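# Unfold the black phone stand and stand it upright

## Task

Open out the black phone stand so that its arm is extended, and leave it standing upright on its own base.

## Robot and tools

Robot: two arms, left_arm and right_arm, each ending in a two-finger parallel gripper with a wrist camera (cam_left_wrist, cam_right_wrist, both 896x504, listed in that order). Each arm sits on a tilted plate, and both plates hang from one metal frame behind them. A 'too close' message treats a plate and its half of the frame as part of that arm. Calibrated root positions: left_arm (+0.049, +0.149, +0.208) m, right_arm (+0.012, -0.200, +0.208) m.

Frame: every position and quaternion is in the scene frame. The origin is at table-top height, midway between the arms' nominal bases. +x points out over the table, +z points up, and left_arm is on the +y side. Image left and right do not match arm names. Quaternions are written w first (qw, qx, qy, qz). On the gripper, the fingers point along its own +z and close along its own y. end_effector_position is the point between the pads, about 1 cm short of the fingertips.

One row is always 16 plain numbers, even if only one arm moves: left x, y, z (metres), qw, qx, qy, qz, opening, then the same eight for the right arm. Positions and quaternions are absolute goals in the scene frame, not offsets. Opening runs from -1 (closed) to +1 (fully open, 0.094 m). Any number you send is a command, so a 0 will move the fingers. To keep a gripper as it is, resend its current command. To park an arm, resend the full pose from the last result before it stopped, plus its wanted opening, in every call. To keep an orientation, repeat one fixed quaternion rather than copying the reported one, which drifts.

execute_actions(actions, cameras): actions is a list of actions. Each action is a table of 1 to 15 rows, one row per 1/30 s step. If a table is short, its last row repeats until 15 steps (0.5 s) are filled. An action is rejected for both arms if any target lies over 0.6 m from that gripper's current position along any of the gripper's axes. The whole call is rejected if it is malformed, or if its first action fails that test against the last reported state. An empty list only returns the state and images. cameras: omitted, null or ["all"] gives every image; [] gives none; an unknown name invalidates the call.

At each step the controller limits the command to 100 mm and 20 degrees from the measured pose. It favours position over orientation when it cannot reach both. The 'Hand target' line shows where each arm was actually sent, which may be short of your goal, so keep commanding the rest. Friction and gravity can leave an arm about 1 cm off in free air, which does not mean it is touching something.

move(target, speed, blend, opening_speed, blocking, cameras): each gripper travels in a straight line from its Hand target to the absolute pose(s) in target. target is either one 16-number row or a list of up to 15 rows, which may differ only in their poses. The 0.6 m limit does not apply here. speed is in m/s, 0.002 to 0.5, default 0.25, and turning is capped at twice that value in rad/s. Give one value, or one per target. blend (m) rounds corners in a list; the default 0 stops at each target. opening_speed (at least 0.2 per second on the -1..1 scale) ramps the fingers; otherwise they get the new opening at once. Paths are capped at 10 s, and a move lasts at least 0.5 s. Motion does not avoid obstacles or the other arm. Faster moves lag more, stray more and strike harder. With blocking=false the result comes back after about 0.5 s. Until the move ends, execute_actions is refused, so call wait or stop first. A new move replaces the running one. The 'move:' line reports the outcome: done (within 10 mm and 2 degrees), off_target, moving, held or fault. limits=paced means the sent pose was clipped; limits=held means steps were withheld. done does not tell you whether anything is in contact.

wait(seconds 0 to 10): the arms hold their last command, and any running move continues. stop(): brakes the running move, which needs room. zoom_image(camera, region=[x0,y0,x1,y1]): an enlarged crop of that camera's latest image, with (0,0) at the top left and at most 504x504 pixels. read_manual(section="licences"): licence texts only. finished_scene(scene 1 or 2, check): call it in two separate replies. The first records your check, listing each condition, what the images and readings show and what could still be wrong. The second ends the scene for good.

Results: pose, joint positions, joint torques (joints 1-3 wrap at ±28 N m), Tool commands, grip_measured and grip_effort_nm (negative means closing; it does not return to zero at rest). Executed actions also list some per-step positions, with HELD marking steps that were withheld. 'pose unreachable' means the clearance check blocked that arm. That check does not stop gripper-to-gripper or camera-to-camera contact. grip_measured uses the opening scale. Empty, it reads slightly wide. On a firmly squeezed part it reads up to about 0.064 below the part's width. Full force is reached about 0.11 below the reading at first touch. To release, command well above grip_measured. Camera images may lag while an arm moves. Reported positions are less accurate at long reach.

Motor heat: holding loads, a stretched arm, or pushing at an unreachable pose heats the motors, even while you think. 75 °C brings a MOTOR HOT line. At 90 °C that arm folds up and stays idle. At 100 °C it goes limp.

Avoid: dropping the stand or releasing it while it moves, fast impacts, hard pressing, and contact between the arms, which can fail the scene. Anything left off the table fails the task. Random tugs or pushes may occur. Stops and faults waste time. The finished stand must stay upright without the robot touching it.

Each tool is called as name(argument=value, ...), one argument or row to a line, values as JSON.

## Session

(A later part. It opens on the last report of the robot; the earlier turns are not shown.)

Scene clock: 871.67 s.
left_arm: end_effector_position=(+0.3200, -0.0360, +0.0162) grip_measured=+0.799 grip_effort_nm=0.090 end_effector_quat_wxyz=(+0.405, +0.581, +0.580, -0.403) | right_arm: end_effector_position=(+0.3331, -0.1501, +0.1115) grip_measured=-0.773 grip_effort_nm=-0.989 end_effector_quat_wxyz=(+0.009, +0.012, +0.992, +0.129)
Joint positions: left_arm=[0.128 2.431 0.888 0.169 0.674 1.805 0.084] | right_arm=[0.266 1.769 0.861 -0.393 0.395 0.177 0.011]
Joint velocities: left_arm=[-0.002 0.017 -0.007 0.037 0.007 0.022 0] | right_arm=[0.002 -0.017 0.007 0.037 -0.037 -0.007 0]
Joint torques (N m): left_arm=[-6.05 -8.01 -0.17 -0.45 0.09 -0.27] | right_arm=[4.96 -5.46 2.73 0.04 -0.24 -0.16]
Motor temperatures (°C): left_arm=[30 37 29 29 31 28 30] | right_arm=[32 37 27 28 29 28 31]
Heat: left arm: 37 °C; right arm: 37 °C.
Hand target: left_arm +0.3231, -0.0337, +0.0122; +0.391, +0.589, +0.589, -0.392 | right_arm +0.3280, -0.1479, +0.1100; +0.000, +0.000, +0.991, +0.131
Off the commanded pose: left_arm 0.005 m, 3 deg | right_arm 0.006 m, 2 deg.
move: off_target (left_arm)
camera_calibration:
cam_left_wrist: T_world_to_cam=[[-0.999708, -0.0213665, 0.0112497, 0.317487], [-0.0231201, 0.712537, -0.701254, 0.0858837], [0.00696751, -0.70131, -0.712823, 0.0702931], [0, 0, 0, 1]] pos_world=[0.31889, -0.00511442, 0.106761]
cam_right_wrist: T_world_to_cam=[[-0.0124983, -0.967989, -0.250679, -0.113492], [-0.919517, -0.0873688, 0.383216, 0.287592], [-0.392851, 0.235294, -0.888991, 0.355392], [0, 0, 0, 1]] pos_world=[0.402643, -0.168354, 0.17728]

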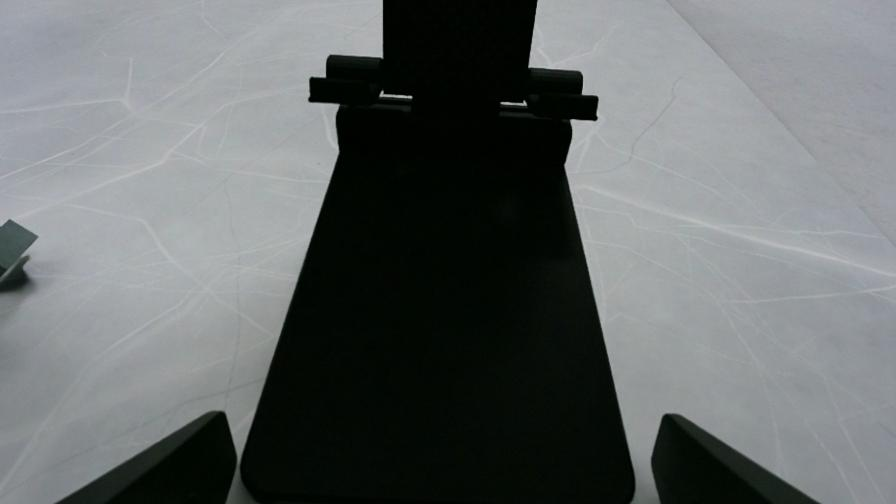

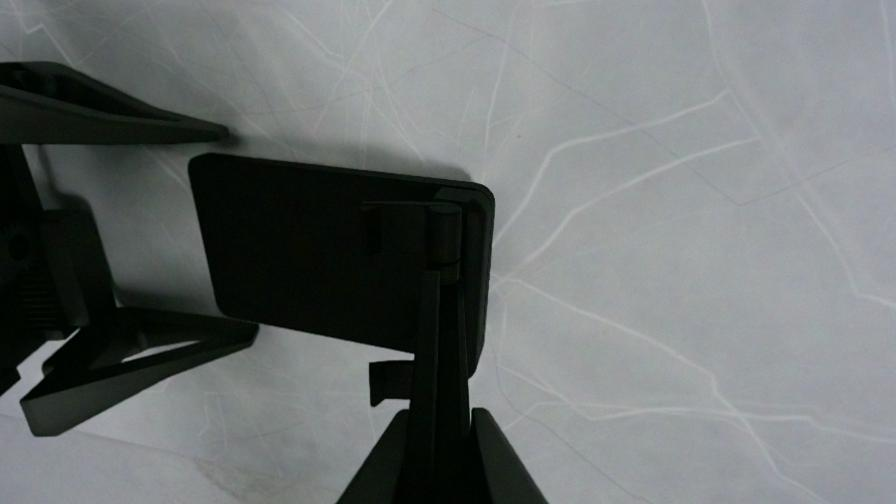

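execute_actions(
  actions=[],
)

Scene clock: 881.47 s.
left_arm: end_effector_position=(+0.3200, -0.0360, +0.0162) grip_measured=+0.799 grip_effort_nm=0.090 end_effector_quat_wxyz=(+0.405, +0.581, +0.580, -0.403) | right_arm: end_effector_position=(+0.3331, -0.1501, +0.1115) grip_measured=-0.774 grip_effort_nm=-0.994 end_effector_quat_wxyz=(+0.009, +0.012, +0.992, +0.129)
Joint positions: left_arm=[0.128 2.431 0.888 0.169 0.674 1.805 0.084] | right_arm=[0.266 1.769 0.861 -0.393 0.395 0.177 0.011]
Joint velocities: left_arm=[-0.002 0.007 0.007 -0.037 0.037 -0.081 0] | right_arm=[-0.007 0.007 0.007 -0.007 0.007 0.007 0]
Joint torques (N m): left_arm=[-6.02 -7.9 -0.21 -0.45 0.1 -0.29] | right_arm=[4.86 -5.23 2.91 0.02 -0.19 -0.15]
Motor temperatures (°C): left_arm=[30 37 29 29 31 28 29] | right_arm=[32 37 27 28 29 28 31]
Heat: left arm: 37 °C; right arm: 37 °C.
Hand target: left_arm +0.3231, -0.0337, +0.0122; +0.391, +0.589, +0.589, -0.392 | right_arm +0.3280, -0.1479, +0.1100; +0.000, +0.000, +0.991, +0.131
Tool commands: left_gripper/opening=+0.8 right_gripper/opening=-0.9
Off the commanded pose: left_arm 0.005 m, 3 deg | right_arm 0.006 m, 2 deg.
camera_calibration:
cam_left_wrist: T_world_to_cam=[[-0.999708, -0.0213665, 0.0112497, 0.317487], [-0.0231201, 0.712537, -0.701254, 0.0858837], [0.00696751, -0.70131, -0.712823, 0.0702931], [0, 0, 0, 1]] pos_world=[0.31889, -0.00511442, 0.106761]
cam_right_wrist: T_world_to_cam=[[-0.0117356, -0.968002, -0.250667, -0.11375], [-0.919527, -0.0880409, 0.383039, 0.287514], [-0.392851, 0.23499, -0.889071, 0.355355], [0, 0, 0, 1]] pos_world=[0.402644, -0.168302, 0.177294]

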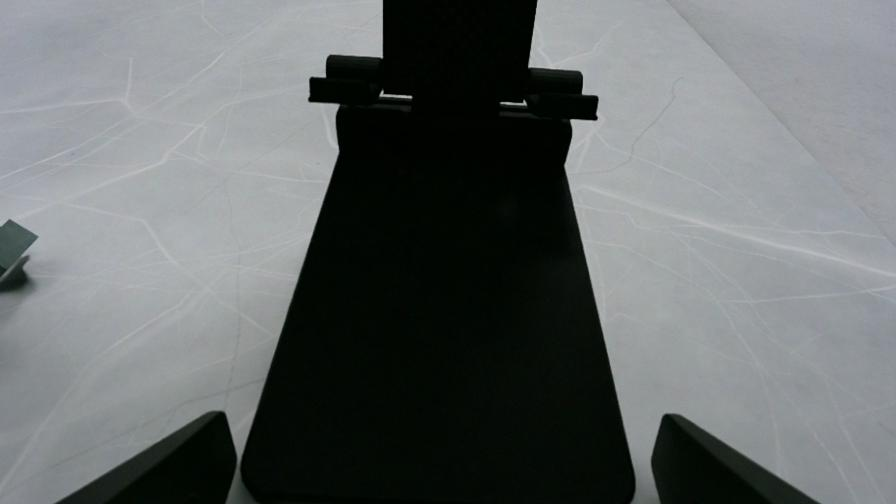

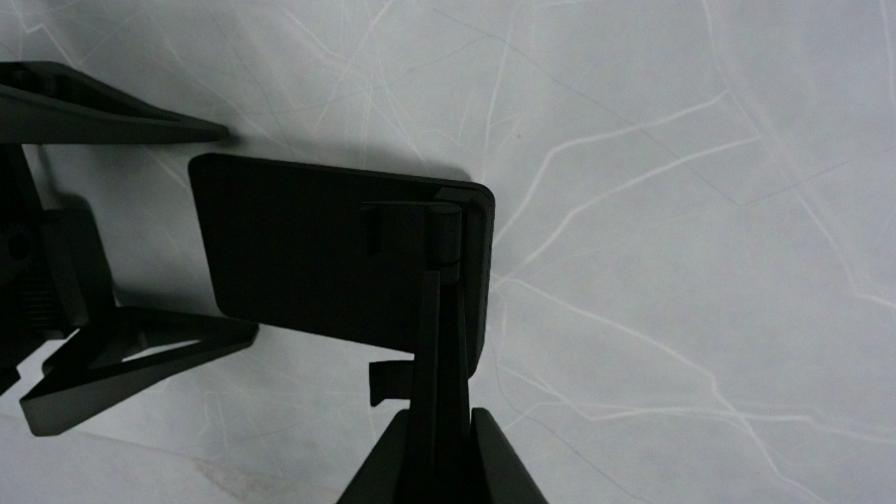

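move(
  target=[0.328,-0.08,0.012,0.391,0.589,0.589,-0.391,0.8,0.328,-0.1479,0.11,0,0,0.9914,0.1305,-0.9],
  speed=0.06,
)

move(
  target=[0.328,-0.08,0.012,0.391,0.589,0.589,-0.391,0.36,0.328,-0.1479,0.11,0,0,0.9914,0.1305,-0.9],
  opening_speed=0.3,
)

Scene clock: 885.93 s.
left_arm: end_effector_position=(+0.3301, -0.0713, +0.0148) grip_measured=+0.799 grip_effort_nm=0.076 end_effector_quat_wxyz=(+0.392, +0.587, +0.591, -0.390) | right_arm: end_effector_position=(+0.3333, -0.1515, +0.1111) grip_measured=-0.774 grip_effort_nm=-0.979 end_effector_quat_wxyz=(+0.010, +0.011, +0.992, +0.125)
Joint positions: left_arm=[0.008 2.491 0.918 0.298 0.603 1.647 0.085] | right_arm=[0.266 1.769 0.861 -0.393 0.403 0.176 0.011]
Joint velocities: left_arm=[-0.012 -0.012 0.002 0.022 -0.037 0.007 0] | right_arm=[-0.022 -0.012 0.007 0.022 -0.051 -0.051 -0.002]
Joint torques (N m): left_arm=[-7.77 -5.12 1.33 0.06 0.5 -0.24] | right_arm=[4.94 -5.31 2.78 0.04 -0.29 -0.13]
Motor temperatures (°C): left_arm=[30 37 29 29 31 28 29] | right_arm=[32 37 27 28 29 28 31]
Heat: left arm: 37 °C; right arm: 37 °C.
Hand target: left_arm +0.3284, -0.0799, +0.0128; +0.392, +0.588, +0.589, -0.391 | right_arm +0.3280, -0.1479, +0.1100; +0.000, +0.000, +0.991, +0.130
Off the commanded pose: left_arm 0.009 m, 0 deg | right_arm 0.006 m, 2 deg.
move: done
camera_calibration:
cam_left_wrist: T_world_to_cam=[[-0.999521, -0.0277739, 0.0136277, 0.326243], [-0.0297461, 0.741735, -0.670033, 0.114142], [0.00850126, -0.670118, -0.742206, 0.0466021], [0, 0, 0, 1]] pos_world=[0.329086, -0.0443731, 0.106621]
cam_right_wrist: T_world_to_cam=[[-0.0115286, -0.969956, -0.243007, -0.116374], [-0.920018, -0.0849109, 0.382567, 0.288422], [-0.391707, 0.227981, -0.891398, 0.354268], [0, 0, 0, 1]] pos_world=[0.402781, -0.169154, 0.177173]

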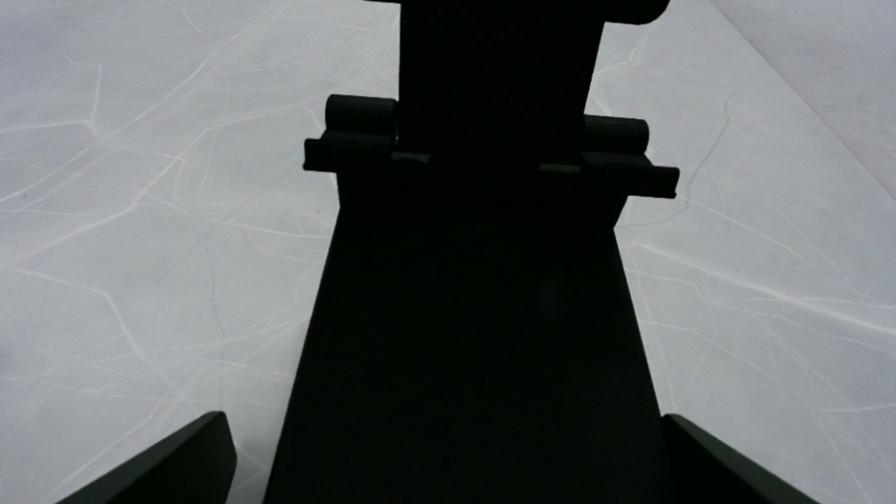

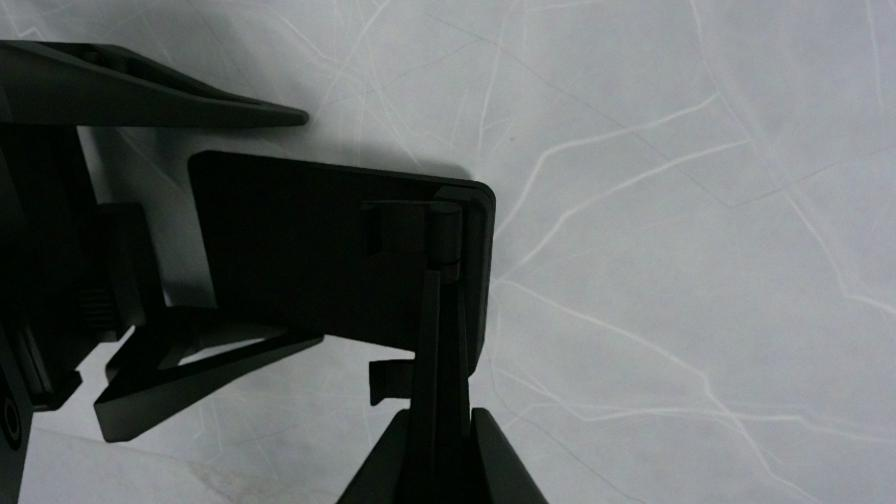

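Scene clock: 887.60 s.
left_arm: end_effector_position=(+0.3306, -0.0712, +0.0146) grip_measured=+0.482 grip_effort_nm=-1.013 end_effector_quat_wxyz=(+0.393, +0.587, +0.591, -0.390) | right_arm: end_effector_position=(+0.3368, -0.1519, +0.1111) grip_measured=-0.774 grip_effort_nm=-0.984 end_effector_quat_wxyz=(+0.016, +0.015, +0.992, +0.124)
Joint positions: left_arm=[0.008 2.491 0.918 0.301 0.603 1.645 0.07] | right_arm=[0.266 1.769 0.861 -0.379 0.408 0.176 0.011]
Joint velocities: left_arm=[-0.007 0.002 -0.027 0.022 0.051 0.022 0.001] | right_arm=[-0.012 -0.027 0.002 -0.022 -0.022 0.095 0.001]
Joint torques (N m): left_arm=[-7.6 -5.12 1.37 0 0.51 -0.19] | right_arm=[5.07 -5.14 2.85 -0.08 -0.41 -0.14]
Motor temperatures (°C): left_arm=[30 37 29 29 31 28 29] | right_arm=[32 37 27 28 29 28 31]
Heat: left arm: 37 °C; right arm: 37 °C.
Hand target: left_arm +0.3279, -0.0798, +0.0123; +0.391, +0.589, +0.589, -0.391 | right_arm +0.3281, -0.1479, +0.1101; +0.000, +0.000, +0.991, +0.131
Off the commanded pose: left_arm 0.010 m, 0 deg | right_arm 0.010 m, 3 deg.
move: off_target (right_arm)
camera_calibration:
cam_left_wrist: T_world_to_cam=[[-0.999457, -0.0300544, 0.0134939, 0.326633], [-0.0313581, 0.742287, -0.669348, 0.114556], [0.0101006, -0.669408, -0.742826, 0.046054], [0, 0, 0, 1]] pos_world=[0.329583, -0.0443877, 0.10648]
cam_right_wrist: T_world_to_cam=[[-0.0173959, -0.97048, -0.240555, -0.115065], [-0.925292, -0.0755376, 0.371657, 0.296008], [-0.378856, 0.229049, -0.896663, 0.352144], [0, 0, 0, 1]] pos_world=[0.405304, -0.169967, 0.178062]

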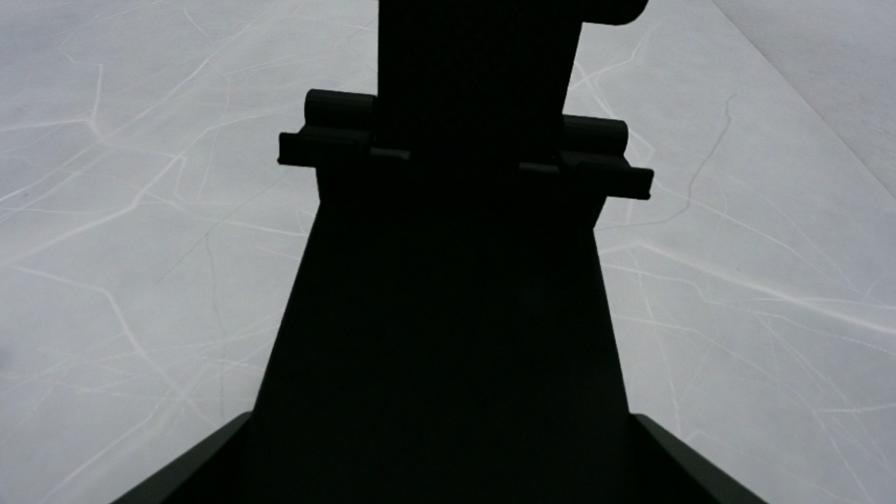

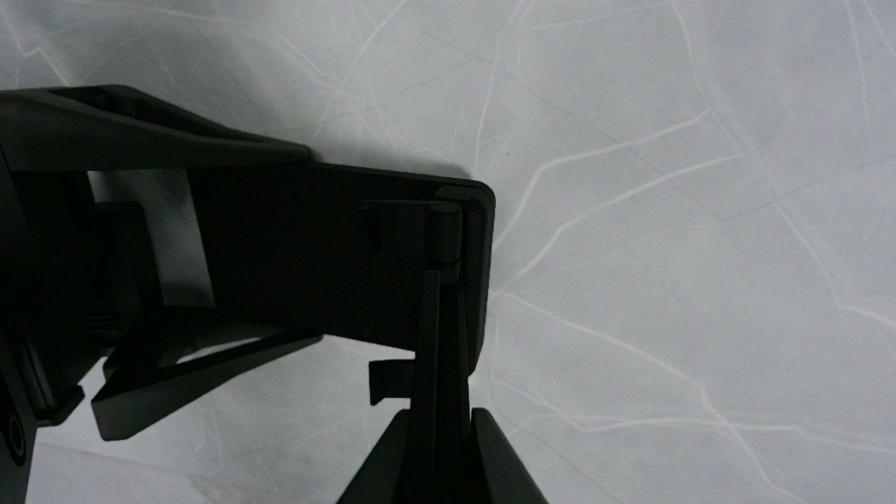

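move(
  target=[0.325,-0.078,-0.035,0.391,0.589,0.589,-0.391,0.36,0.332,-0.162,0.16,0,0,0.9914,0.1305,-0.9],
  speed=0.05,
)

Scene clock: 890.63 s.
left_arm: end_effector_position=(+0.3284, -0.0913, +0.0245) grip_measured=+0.480 grip_effort_nm=-1.013 end_effector_quat_wxyz=(+0.454, +0.556, +0.535, -0.446) | right_arm: end_effector_position=(+0.3308, -0.1646, +0.1334) grip_measured=-0.774 grip_effort_nm=-0.989 end_effector_quat_wxyz=(-0.002, +0.016, +0.995, +0.103)
Joint positions: left_arm=[0.026 2.597 1.018 0.241 0.812 1.735 0.07] | right_arm=[0.302 1.712 0.904 -0.543 0.452 0.24 0.011]
Joint velocities: left_arm=[-0.027 0.007 -0.002 -0.11 0.051 0.022 0] | right_arm=[-0.007 -0.007 -0.007 -0.095 -0.066 -0.007 -0.001]
Joint torques (N m): left_arm=[-1.31 -3.81 1.78 -0.05 -1.42 0.03] | right_arm=[7.34 -10.66 5.03 -0.82 -0.69 -0.12]
Motor temperatures (°C): left_arm=[30 37 29 29 31 28 29] | right_arm=[32 37 27 28 29 28 31]
Heat: left arm: 37 °C; right arm: 37 °C.
Hand target: left_arm +0.3220, -0.0731, -0.0274; +0.391, +0.588, +0.587, -0.396 | right_arm +0.3309, -0.1619, +0.1580; +0.001, +0.000, +0.991, +0.130
Off the commanded pose: left_arm 0.061 m, 12 deg | right_arm 0.027 m, 4 deg.
move: off_target (left_arm, right_arm)
camera_calibration:
cam_left_wrist: T_world_to_cam=[[-0.99994, -0.00348171, -0.0104187, 0.326828], [0.0063692, 0.588991, -0.808114, 0.112996], [0.00895015, -0.808132, -0.588933, 0.023929], [0, 0, 0, 1]] pos_world=[0.325874, -0.0460777, 0.108811]
cam_right_wrist: T_world_to_cam=[[-0.0241837, -0.979622, -0.199387, -0.126962], [-0.910519, -0.0607635, 0.408979, 0.27384], [-0.41276, 0.191436, -0.890495, 0.376989], [0, 0, 0, 1]] pos_world=[0.401872, -0.179904, 0.198397]

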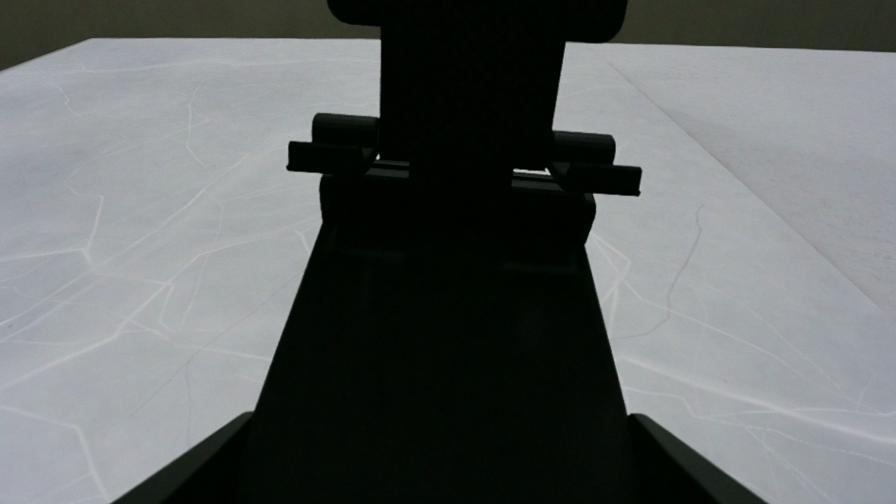

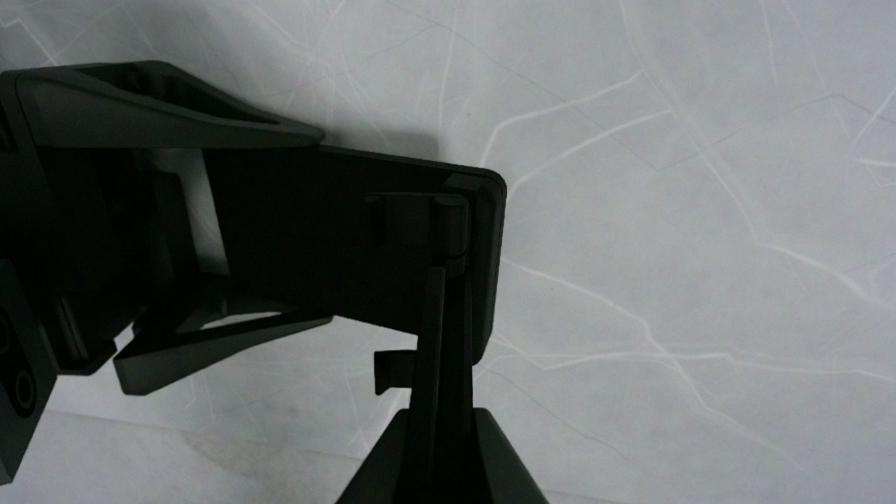

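zoom_image(
  camera="cam_left_wrist",
  region=[250, 80, 670, 290],
)

Scaled by 1.200.

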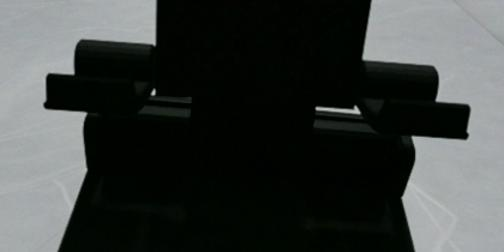

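move(
  target=[0.328,-0.08,0.012,0.391,0.589,0.589,-0.391,0.36,0.328,-0.148,0.11,0,0,0.9914,0.1305,-0.9],
  speed=0.05,
  cameras=[],
)

move(
  target=[0.328,-0.08,0.012,0.391,0.589,0.589,-0.391,0.8,0.328,-0.148,0.11,0,0,0.9914,0.1305,-0.9],
  opening_speed=0.3,
  cameras=[],
)

move(
  target=[0.33,-0.11,0.012,0.391,0.589,0.589,-0.391,0.8,0.328,-0.148,0.11,0,0,0.9914,0.1305,-0.9],
  speed=0.04,
)

Scene clock: 906.90 s.
left_arm: end_effector_position=(+0.3267, -0.0809, +0.0176) grip_measured=+0.479 grip_effort_nm=-1.013 end_effector_quat_wxyz=(+0.408, +0.579, +0.577, -0.407) | right_arm: end_effector_position=(+0.3343, -0.1594, +0.1151) grip_measured=-0.774 grip_effort_nm=-0.989 end_effector_quat_wxyz=(+0.009, +0.015, +0.993, +0.113)
Joint positions: left_arm=[0.004 2.527 0.936 0.308 0.657 1.655 0.07] | right_arm=[0.266 1.751 0.871 -0.426 0.427 0.185 0.011]
Joint velocities: left_arm=[-0.002 0.007 -0.002 0.022 -0.051 -0.007 0] | right_arm=[-0.012 0.012 -0.007 -0.022 0.007 -0.007 0]
Joint torques (N m): left_arm=[-6.94 -8.02 -0.08 -0.16 -0.05 -0.26] | right_arm=[5 -4 2.32 0.34 -0.57 -0.24]
Motor temperatures (°C): left_arm=[30 37 29 29 32 28 30] | right_arm=[33 41 28 28 29 28 31]
Heat: left arm: 37 °C; right arm: 41 °C.
Hand target: left_arm +0.3291, -0.0791, +0.0125; +0.392, +0.589, +0.589, -0.392 | right_arm +0.3285, -0.1484, +0.1105; +0.000, +0.000, +0.991, +0.130
Off the commanded pose: left_arm 0.006 m, 3 deg | right_arm 0.014 m, 3 deg.
move: off_target (left_arm, right_arm)
No camera images: "cameras" was empty.

Scene clock: 908.57 s.
left_arm: end_effector_position=(+0.3258, -0.0817, +0.0167) grip_measured=+0.799 grip_effort_nm=0.095 end_effector_quat_wxyz=(+0.406, +0.583, +0.577, -0.403) | right_arm: end_effector_position=(+0.3345, -0.1558, +0.1160) grip_measured=-0.774 grip_effort_nm=-0.989 end_effector_quat_wxyz=(+0.009, +0.012, +0.992, +0.123)
Joint positions: left_arm=[-0.002 2.527 0.931 0.317 0.644 1.654 0.084] | right_arm=[0.266 1.751 0.871 -0.423 0.407 0.178 0.011]
Joint velocities: left_arm=[-0.007 -0.007 -0.012 -0.051 0.007 -0.007 0] | right_arm=[0.007 -0.002 -0.002 0.007 0.007 -0.022 0]
Joint torques (N m): left_arm=[-6.56 -7.84 0.18 -0.18 0.07 -0.3] | right_arm=[4.81 -4.11 2.37 0.31 -0.34 -0.16]
Motor temperatures (°C): left_arm=[30 37 29 29 32 28 30] | right_arm=[33 41 28 28 29 28 31]
Heat: left arm: 37 °C; right arm: 41 °C.
Hand target: left_arm +0.3281, -0.0797, +0.0122; +0.391, +0.589, +0.589, -0.392 | right_arm +0.3281, -0.1482, +0.1104; +0.000, +0.000, +0.991, +0.130
Off the commanded pose: left_arm 0.005 m, 3 deg | right_arm 0.012 m, 2 deg.
move: off_target (left_arm, right_arm)
No camera images: "cameras" was empty.

Scene clock: 909.77 s.
left_arm: end_effector_position=(+0.3370, -0.1008, +0.0152) grip_measured=+0.799 grip_effort_nm=0.081 end_effector_quat_wxyz=(+0.398, +0.585, +0.591, -0.387) | right_arm: end_effector_position=(+0.3373, -0.1553, +0.1162) grip_measured=-0.774 grip_effort_nm=-0.979 end_effector_quat_wxyz=(+0.014, +0.015, +0.992, +0.124)
Joint positions: left_arm=[-0.069 2.557 0.962 0.385 0.582 1.555 0.085] | right_arm=[0.266 1.751 0.871 -0.411 0.406 0.177 0.011]
Joint velocities: left_arm=[-0.022 -0.017 0.007 -0.037 -0.037 0.007 0] | right_arm=[0.007 -0.002 0.002 -0.066 -0.022 -0.007 -0.001]
Joint torques (N m): left_arm=[-8.17 -5.31 1.43 0.1 0.44 -0.17] | right_arm=[5 -4.01 2.5 0.24 -0.4 -0.16]
Motor temperatures (°C): left_arm=[30 37 29 29 32 28 30] | right_arm=[32 41 28 28 29 28 31]
Heat: left arm: 37 °C; right arm: 41 °C.
Hand target: left_arm +0.3301, -0.1097, +0.0127; +0.392, +0.589, +0.589, -0.391 | right_arm +0.3280, -0.1482, +0.1103; +0.000, +0.000, +0.991, +0.131
Off the commanded pose: left_arm 0.012 m, 1 deg | right_arm 0.013 m, 2 deg.
move: off_target (left_arm, right_arm)
camera_calibration:
cam_left_wrist: T_world_to_cam=[[-0.999301, -0.0371618, 0.00416909, 0.33152], [-0.0302887, 0.73897, -0.673058, 0.13644], [0.0219312, -0.672713, -0.739578, 0.0222123], [0, 0, 0, 1]] pos_world=[0.334934, -0.0735625, 0.106878]
cam_right_wrist: T_world_to_cam=[[-0.0171313, -0.970037, -0.242354, -0.116953], [-0.923644, -0.0774631, 0.375341, 0.293086], [-0.382868, 0.230279, -0.894642, 0.359013], [0, 0, 0, 1]] pos_world=[0.406158, -0.173418, 0.182837]

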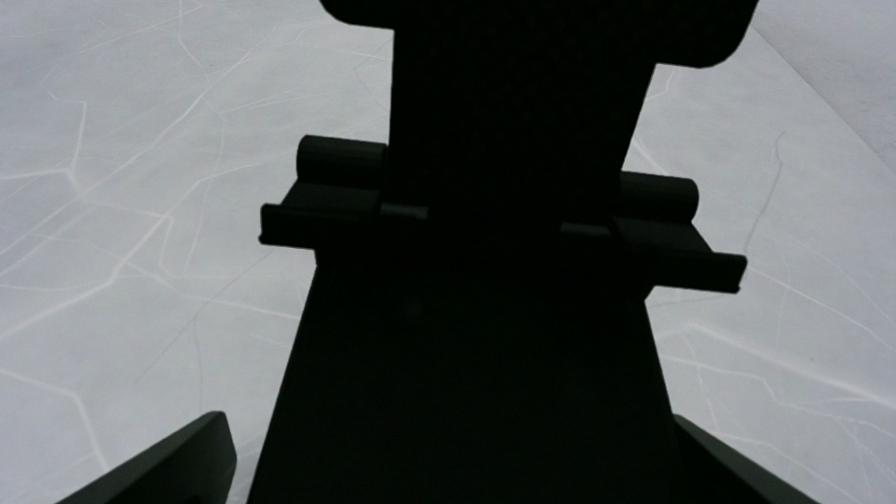

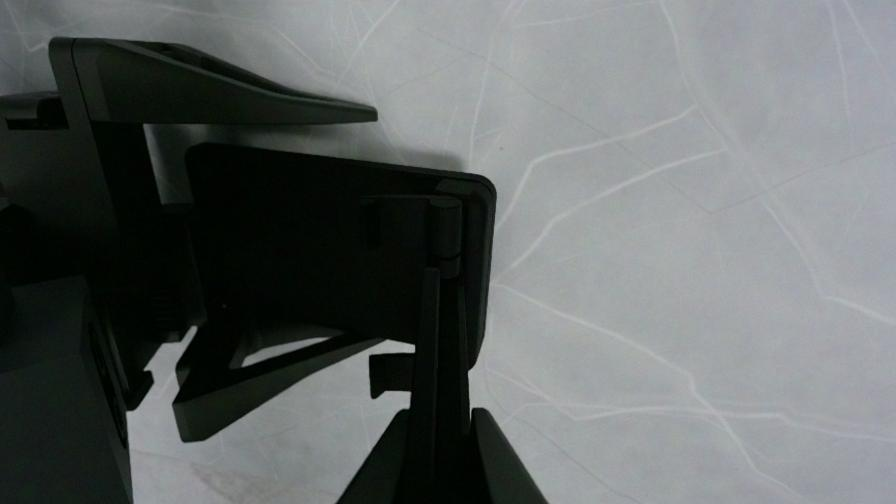

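move(
  target=[0.326,-0.122,0.011,0.391,0.589,0.589,-0.391,0.8,0.328,-0.148,0.11,0,0,0.9914,0.1305,-0.9],
  speed=0.04,
  cameras=[],
)

move(
  target=[0.326,-0.122,0.011,0.391,0.589,0.589,-0.391,0.36,0.328,-0.148,0.11,0,0,0.9914,0.1305,-0.9],
  opening_speed=0.3,
)

Scene clock: 913.83 s.
left_arm: end_effector_position=(+0.3370, -0.1119, +0.0150) grip_measured=+0.799 grip_effort_nm=0.076 end_effector_quat_wxyz=(+0.403, +0.584, +0.591, -0.384) | right_arm: end_effector_position=(+0.3380, -0.1587, +0.1154) grip_measured=-0.774 grip_effort_nm=-0.984 end_effector_quat_wxyz=(+0.016, +0.014, +0.993, +0.115)
Joint positions: left_arm=[-0.096 2.587 0.97 0.435 0.575 1.523 0.085] | right_arm=[0.266 1.751 0.871 -0.41 0.426 0.175 0.011]
Joint velocities: left_arm=[-0.012 0.022 -0.007 0.037 0.022 0.022 0] | right_arm=[0.002 -0.002 -0.002 -0.051 -0.022 -0.066 -0.001]
Joint torques (N m): left_arm=[-8.46 -4.96 1.37 0.11 0.41 -0.21] | right_arm=[4.77 -4.21 2.28 0.15 -0.56 -0.13]
Motor temperatures (°C): left_arm=[30 37 29 29 31 28 29] | right_arm=[32 40 28 28 29 28 31]
Heat: left arm: 37 °C; right arm: 40 °C.
Hand target: left_arm +0.3257, -0.1214, +0.0115; +0.391, +0.589, +0.589, -0.391 | right_arm +0.3279, -0.1483, +0.1104; +0.000, +0.000, +0.991, +0.130
Off the commanded pose: left_arm 0.015 m, 2 deg | right_arm 0.016 m, 3 deg.
move: off_target (left_arm, right_arm)
No camera images: "cameras" was empty.

Scene clock: 915.50 s.
left_arm: end_effector_position=(+0.3371, -0.1118, +0.0148) grip_measured=+0.489 grip_effort_nm=-1.004 end_effector_quat_wxyz=(+0.403, +0.585, +0.591, -0.383) | right_arm: end_effector_position=(+0.3399, -0.1588, +0.1155) grip_measured=-0.775 grip_effort_nm=-0.994 end_effector_quat_wxyz=(+0.020, +0.014, +0.993, +0.114)
Joint positions: left_arm=[-0.096 2.587 0.97 0.436 0.574 1.523 0.07] | right_arm=[0.266 1.751 0.871 -0.402 0.428 0.171 0.011]
Joint velocities: left_arm=[0.002 0.002 -0.012 0.066 -0.037 -0.007 0] | right_arm=[-0.027 -0.017 -0.002 -0.081 -0.066 -0.007 0]
Joint torques (N m): left_arm=[-8.43 -5 1.39 0.08 0.42 -0.19] | right_arm=[5 -4.15 2.3 0.1 -0.58 -0.02]
Motor temperatures (°C): left_arm=[30 37 29 29 31 28 29] | right_arm=[32 39 28 28 29 28 31]
Heat: left arm: 37 °C; right arm: 39 °C.
Hand target: left_arm +0.3258, -0.1214, +0.0113; +0.391, +0.589, +0.589, -0.391 | right_arm +0.3280, -0.1483, +0.1105; +0.000, +0.001, +0.991, +0.130
Off the commanded pose: left_arm 0.016 m, 2 deg | right_arm 0.017 m, 3 deg.
move: off_target (left_arm, right_arm)
camera_calibration:
cam_left_wrist: T_world_to_cam=[[-0.998977, -0.0449583, -0.00496687, 0.330374], [-0.0298241, 0.73726, -0.674951, 0.144065], [0.0340065, -0.674112, -0.737846, 0.0102971], [0, 0, 0, 1]] pos_world=[0.333982, -0.0844188, 0.106475]
cam_right_wrist: T_world_to_cam=[[-0.0153985, -0.974847, -0.222342, -0.124165], [-0.927913, -0.0689053, 0.366375, 0.299353], [-0.37248, 0.211956, -0.903512, 0.354726], [0, 0, 0, 1]] pos_world=[0.40799, -0.175601, 0.183217]

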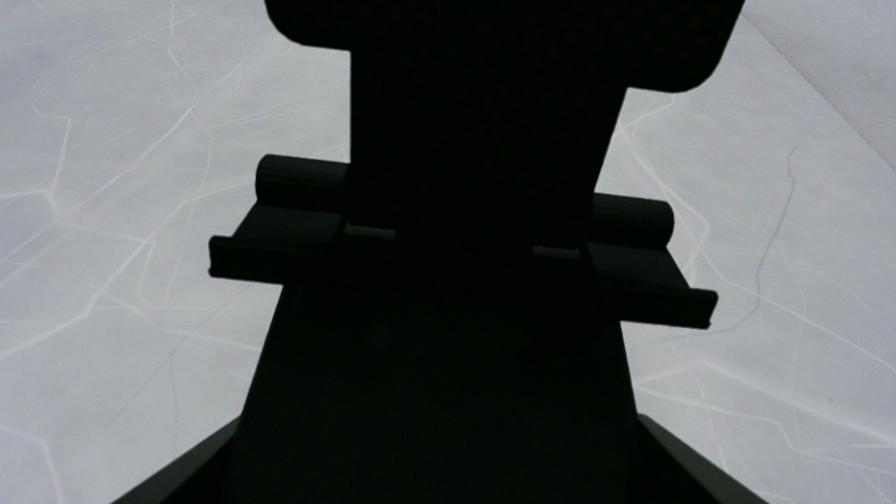

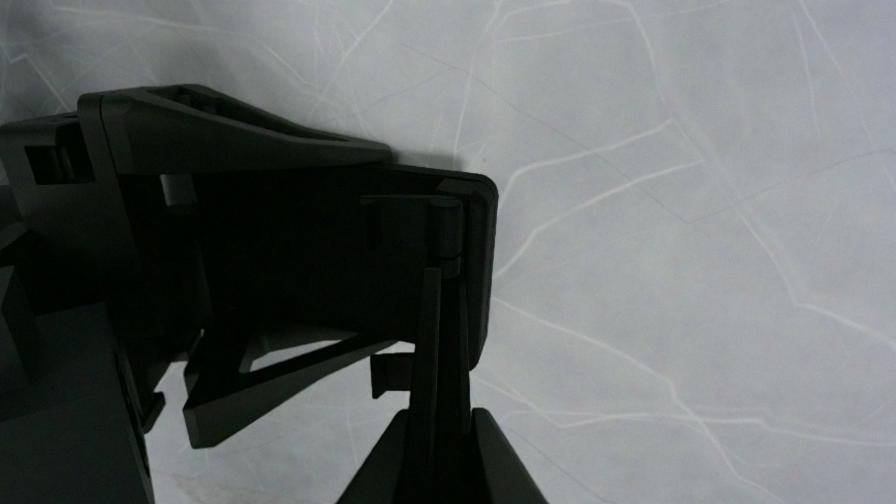

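Good deep grip. Pull, with larger commands.

move(
  target=[0.333,-0.112,-0.04,0.391,0.589,0.589,-0.391,0.36,0.334,-0.175,0.19,0,0,0.9914,0.1305,-0.9],
  speed=0.06,
)

Scene clock: 919.03 s.
left_arm: end_effector_position=(+0.3248, -0.1325, +0.0309) grip_measured=+0.483 grip_effort_nm=-1.013 end_effector_quat_wxyz=(+0.441, +0.554, +0.526, -0.471) | right_arm: end_effector_position=(+0.3289, -0.1652, +0.1467) grip_measured=-0.758 grip_effort_nm=-0.994 end_effector_quat_wxyz=(-0.011, +0.023, +0.994, +0.108)
Joint positions: left_arm=[-0.083 2.675 1.086 0.289 0.802 1.607 0.07] | right_arm=[0.322 1.687 0.931 -0.62 0.442 0.284 0.011]
Joint velocities: left_arm=[-0.022 -0.002 -0.002 -0.007 0.007 -0.037 0.001] | right_arm=[-0.002 -0.012 0.002 0.007 -0.037 -0.051 0]
Joint torques (N m): left_arm=[0.69 -4.26 2.84 0.17 -1.55 0.45] | right_arm=[7.91 -13.96 6.84 -1.32 -0.5 -0.42]
Motor temperatures (°C): left_arm=[31 37 29 29 31 28 29] | right_arm=[32 40 28 28 29 28 32]
Heat: left arm: 37 °C; right arm: 40 °C.
Hand target: left_arm +0.3284, -0.1055, -0.0307; +0.388, +0.589, +0.587, -0.399 | right_arm +0.3324, -0.1738, +0.1843; +0.002, +0.001, +0.991, +0.131
Off the commanded pose: left_arm 0.074 m, 14 deg | right_arm 0.045 m, 4 deg.
move: off_target (left_arm, right_arm)
camera_calibration:
cam_left_wrist: T_world_to_cam=[[-0.998924, 0.0392203, 0.0247703, 0.327361], [0.00208574, 0.571421, -0.820654, 0.141907], [-0.0463406, -0.819719, -0.570888, 0.0103068], [0, 0, 0, 1]] pos_world=[0.32719, -0.085479, 0.114232]
cam_right_wrist: T_world_to_cam=[[-0.0393796, -0.977169, -0.208783, -0.11807], [-0.903032, -0.0546455, 0.426083, 0.262691], [-0.427764, 0.205317, -0.880263, 0.393881], [0, 0, 0, 1]] pos_world=[0.401057, -0.181889, 0.21014]

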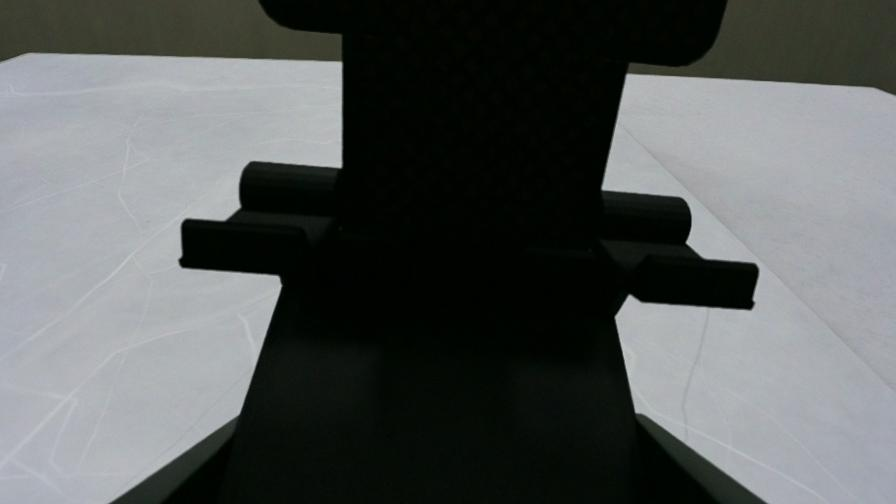

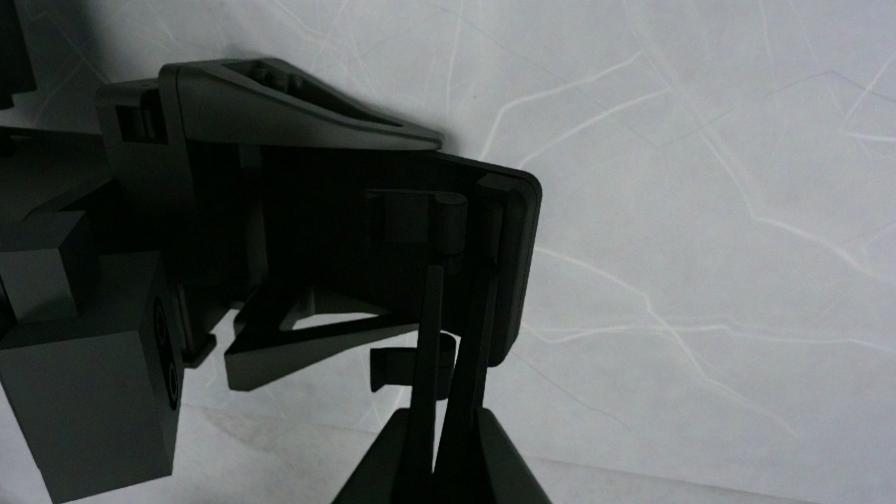

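zoom_image(
  camera="cam_right_wrist",
  region=[340, 120, 620, 420],
)

zoom_image(
  camera="cam_left_wrist",
  region=[170, 0, 670, 350],
)

Scaled by 1.680.

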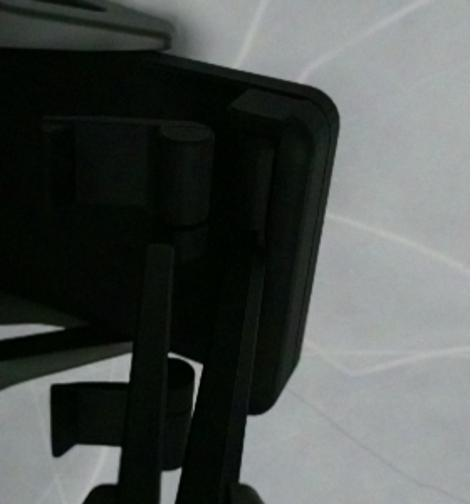

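Scaled by 1.008.

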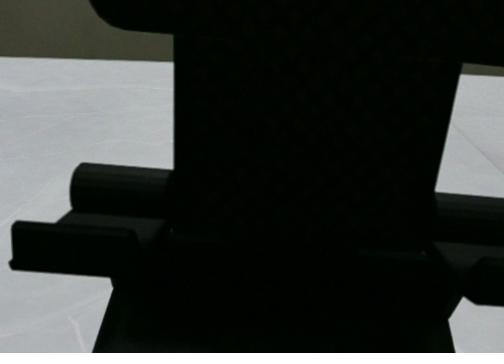

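move(
  target=[0.331,-0.118,-0.066,0.391,0.589,0.589,-0.391,0.36,0.333,-0.168,0.24,0,0,0.9914,0.1305,-0.95],
  speed=0.05,
)

Scene clock: 930.97 s.
left_arm: end_effector_position=(+0.3197, -0.1331, +0.0529) grip_measured=+0.483 grip_effort_nm=-1.013 end_effector_quat_wxyz=(+0.470, +0.519, +0.490, -0.520) | right_arm: end_effector_position=(+0.3261, -0.1559, +0.1770) grip_measured=-0.744 grip_effort_nm=-0.994 end_effector_quat_wxyz=(-0.022, +0.024, +0.995, +0.094)
Joint positions: left_arm=[-0.071 2.687 1.109 0.216 0.955 1.65 0.07] | right_arm=[0.426 1.687 1.012 -0.782 0.478 0.417 0.012]
Joint velocities: left_arm=[-0.007 -0.007 -0.002 -0.022 -0.066 -0.037 0] | right_arm=[-0.002 -0.002 0.012 -0.037 -0.066 -0.051 -0.001]
Joint torques (N m): left_arm=[1.69 -3.9 3.08 0.26 -2.61 0.34] | right_arm=[9.78 -16.2 8.88 -1.58 -0.71 -0.36]
Motor temperatures (°C): left_arm=[30 37 29 29 33 28 30] | right_arm=[33 45 28 29 29 28 32]
Heat: left arm: 37 °C; right arm: 45 °C.
Hand target: left_arm +0.3242, -0.1053, -0.0292; +0.397, +0.579, +0.574, -0.421 | right_arm +0.3309, -0.1666, +0.2296; +0.003, +0.000, +0.991, +0.132
Off the commanded pose: left_arm 0.120 m, 22 deg; position and orientation clipped | right_arm 0.064 m, 6 deg.
move: off_target (left_arm, right_arm); limits=paced
camera_calibration:
cam_left_wrist: T_world_to_cam=[[-0.997103, 0.0631387, 0.0424142, 0.323469], [-0.0101059, 0.442712, -0.896607, 0.1511], [-0.0753878, -0.894438, -0.440791, 0.0145888], [0, 0, 0, 1]] pos_world=[0.325159, -0.0742686, 0.128189]
cam_right_wrist: T_world_to_cam=[[-0.0434786, -0.982542, -0.180889, -0.107257], [-0.893572, -0.0427306, 0.446881, 0.242748], [-0.446809, 0.181067, -0.876114, 0.41915], [0, 0, 0, 1]] pos_world=[0.39953, -0.170906, 0.239342]

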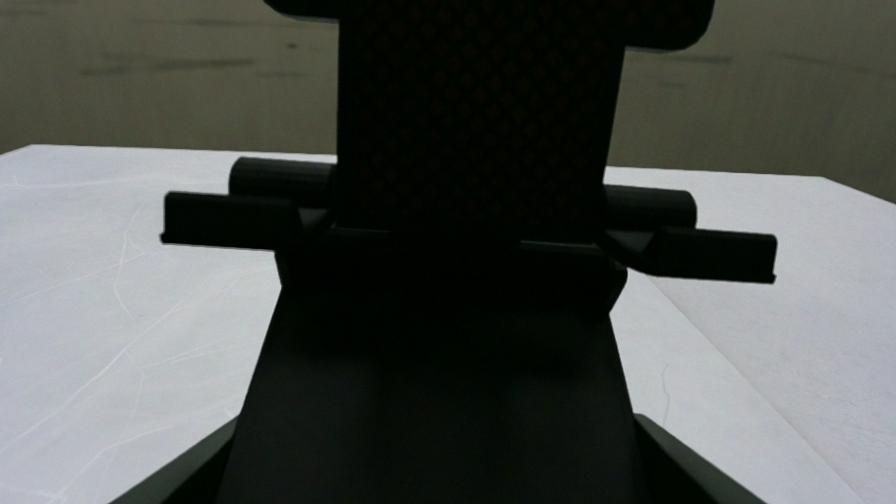

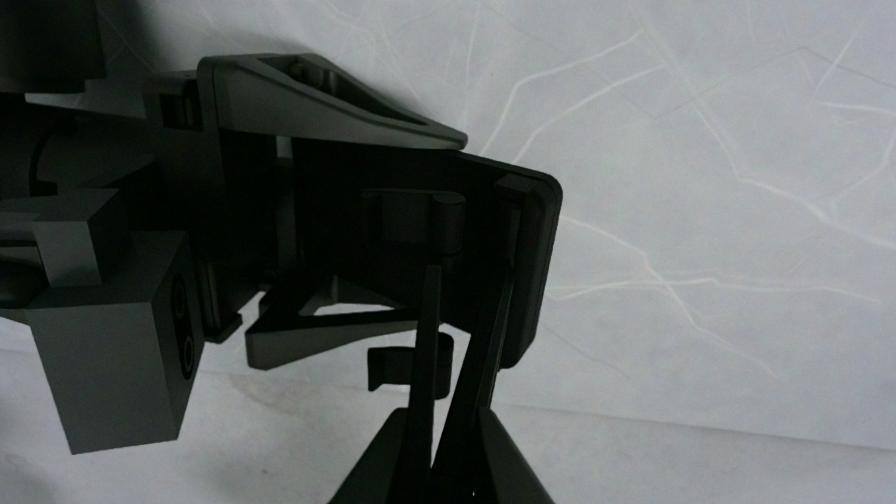

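move(
  target=[0.335,-0.115,0.012,0.391,0.589,0.589,-0.391,0.36,0.333,-0.16,0.115,0,0,0.9914,0.1305,-0.95],
  speed=0.05,
)

Scene clock: 938.20 s.
left_arm: end_effector_position=(+0.3323, -0.1168, +0.0186) grip_measured=+0.476 grip_effort_nm=-1.013 end_effector_quat_wxyz=(+0.407, +0.581, +0.573, -0.411) | right_arm: end_effector_position=(+0.3396, -0.1632, +0.1236) grip_measured=-0.761 grip_effort_nm=-0.979 end_effector_quat_wxyz=(+0.011, +0.007, +0.991, +0.133)
Joint positions: left_arm=[-0.091 2.604 1.005 0.37 0.632 1.552 0.069] | right_arm=[0.248 1.718 0.891 -0.462 0.382 0.146 0.011]
Joint velocities: left_arm=[-0.017 0.007 -0.017 -0.037 0.007 -0.037 0] | right_arm=[-0.002 0.002 -0.002 0.037 0.037 0.022 -0.001]
Joint torques (N m): left_arm=[-7.19 -8.47 0.47 0 -0.11 -0.27] | right_arm=[4.33 -3.89 2.51 0.32 -0.17 -0.14]
Motor temperatures (°C): left_arm=[30 37 29 29 34 28 30] | right_arm=[33 44 29 29 29 28 32]
Heat: left arm: 37 °C; right arm: 44 °C.
Hand target: left_arm +0.3363, -0.1137, +0.0128; +0.391, +0.589, +0.589, -0.392 | right_arm +0.3340, -0.1606, +0.1153; +0.002, +0.000, +0.992, +0.130
Off the commanded pose: left_arm 0.007 m, 4 deg | right_arm 0.011 m, 2 deg.
move: off_target (left_arm, right_arm)
camera_calibration:
cam_left_wrist: T_world_to_cam=[[-0.999874, -0.00945581, 0.012737, 0.329477], [-0.0157133, 0.70053, -0.71345, 0.141816], [-0.00217641, -0.71356, -0.700591, 0.016632], [0, 0, 0, 1]] pos_world=[0.3317, -0.0843632, 0.108634]
cam_right_wrist: T_world_to_cam=[[-0.00177661, -0.965784, -0.259341, -0.125264], [-0.920717, -0.0996224, 0.377301, 0.286989], [-0.390228, 0.23945, -0.889037, 0.371621], [0, 0, 0, 1]] pos_world=[0.40903, -0.181372, 0.189617]

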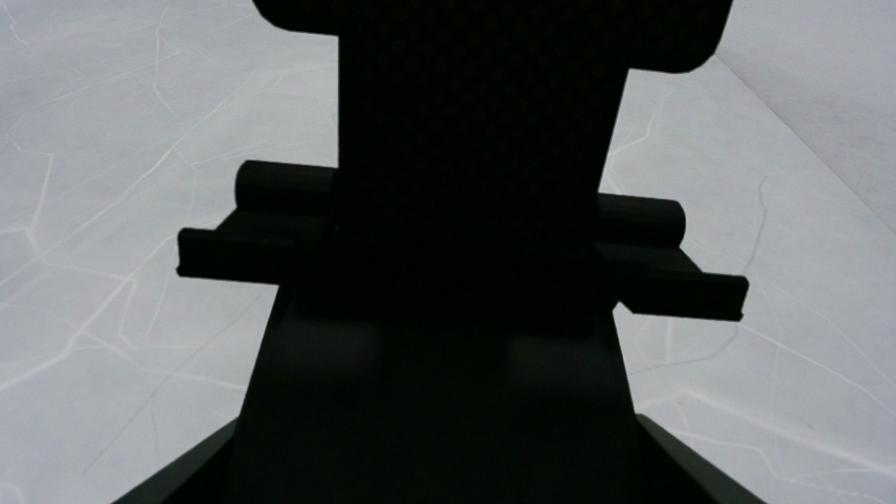

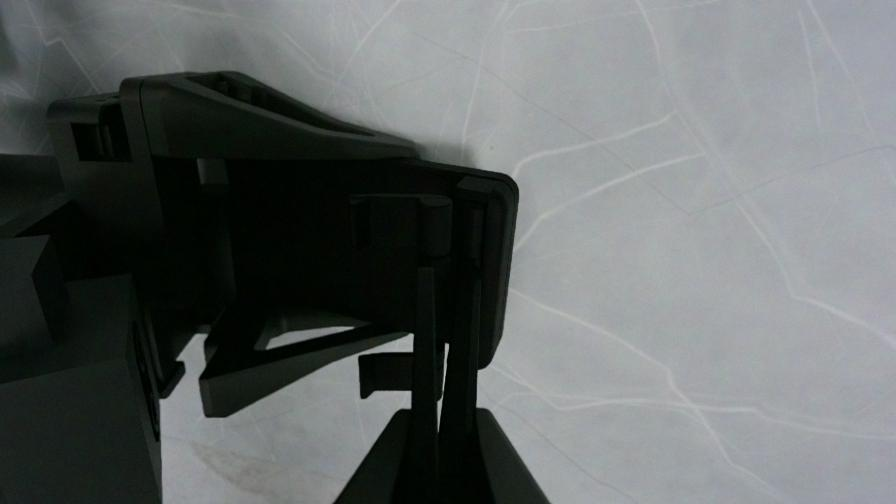

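move(
  target=[0.335,-0.115,0.012,0.391,0.589,0.589,-0.391,0.36,0.3395,-0.163,0.1235,0,0,0.9914,0.1305,-0.5],
  opening_speed=0.3,
  cameras=[],
)

move(
  target=[0.335,-0.115,0.012,0.391,0.589,0.589,-0.391,0.36,0.337,-0.185,0.185,0,0,0.9914,0.1305,-0.5],
  speed=0.08,
  cameras=["cam_right_wrist"],
)

Scene clock: 945.30 s.
left_arm: end_effector_position=(+0.3365, -0.1172, +0.0166) grip_measured=+0.476 grip_effort_nm=-1.013 end_effector_quat_wxyz=(+0.409, +0.586, +0.575, -0.398) | right_arm: end_effector_position=(+0.3416, -0.1649, +0.1252) grip_measured=-0.503 grip_effort_nm=0.188 end_effector_quat_wxyz=(+0.009, +0.006, +0.991, +0.132)
Joint positions: left_arm=[-0.096 2.604 1.005 0.392 0.611 1.55 0.069] | right_arm=[0.247 1.718 0.905 -0.479 0.383 0.145 0.023]
Joint velocities: left_arm=[0.002 -0.002 -0.002 -0.007 0.007 0.007 0] | right_arm=[0.012 -0.012 -0.002 -0.037 0.007 -0.066 0]
Joint torques (N m): left_arm=[-6.82 -8.08 0.09 -0.1 0.12 -0.32] | right_arm=[5.04 -4.78 3.99 0 -0.16 0.03]
Motor temperatures (°C): left_arm=[30 38 29 29 33 28 30] | right_arm=[33 42 28 29 29 28 32]
Heat: left arm: 38 °C; right arm: 42 °C.
Hand target: left_arm +0.3351, -0.1148, +0.0123; +0.392, +0.589, +0.589, -0.391 | right_arm +0.3395, -0.1630, +0.1236; +0.000, +0.000, +0.991, +0.131
Off the commanded pose: left_arm 0.005 m, 3 deg | right_arm 0.003 m, 1 deg.
move: off_target (left_arm)
No camera images: "cameras" was empty.

Scene clock: 946.87 s.
left_arm: end_effector_position=(+0.3366, -0.1172, +0.0165) grip_measured=+0.476 grip_effort_nm=-1.013 end_effector_quat_wxyz=(+0.409, +0.586, +0.575, -0.398) | right_arm: end_effector_position=(+0.3319, -0.1824, +0.1756) grip_measured=-0.503 grip_effort_nm=0.188 end_effector_quat_wxyz=(-0.012, -0.002, +0.991, +0.133)
Joint positions: left_arm=[-0.096 2.604 1.005 0.392 0.611 1.551 0.069] | right_arm=[0.307 1.59 0.985 -0.757 0.389 0.215 0.023]
Joint velocities: left_arm=[-0.007 -0.017 -0.007 -0.022 -0.022 -0.022 -0.001] | right_arm=[-0.017 -0.002 0.012 -0.081 -0.081 0.066 0.001]
Joint torques (N m): left_arm=[-6.91 -8.01 0.12 -0.09 0.11 -0.28] | right_arm=[5.78 -7.1 4.44 -0.03 -0.04 0.08]
Motor temperatures (°C): left_arm=[30 38 29 29 33 28 30] | right_arm=[33 42 28 29 29 28 31]
Heat: left arm: 38 °C; right arm: 42 °C.
Hand target: left_arm +0.3351, -0.1148, +0.0121; +0.391, +0.589, +0.589, -0.391 | right_arm +0.3357, -0.1848, +0.1849; -0.001, +0.000, +0.991, +0.131
Off the commanded pose: left_arm 0.005 m, 3 deg | right_arm 0.011 m, 1 deg.
move: off_target (left_arm, right_arm)
camera_calibration:
cam_right_wrist: T_world_to_cam=[[0.00938651, -0.966006, -0.25835, -0.134214], [-0.901384, -0.120028, 0.416053, 0.241362], [-0.432919, 0.228967, -0.871869, 0.428639], [0, 0, 0, 1]] pos_world=[0.404386, -0.198826, 0.238623]
Images, in order (width x height): cam_right_wrist 896x504.

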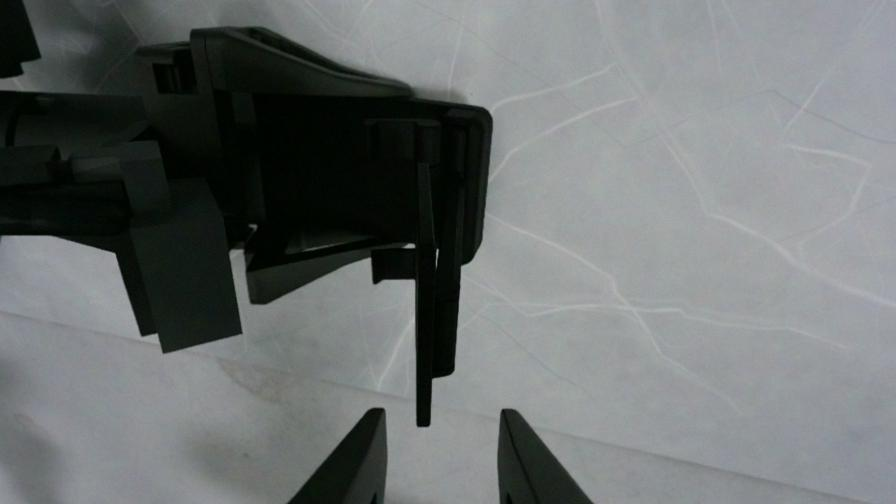

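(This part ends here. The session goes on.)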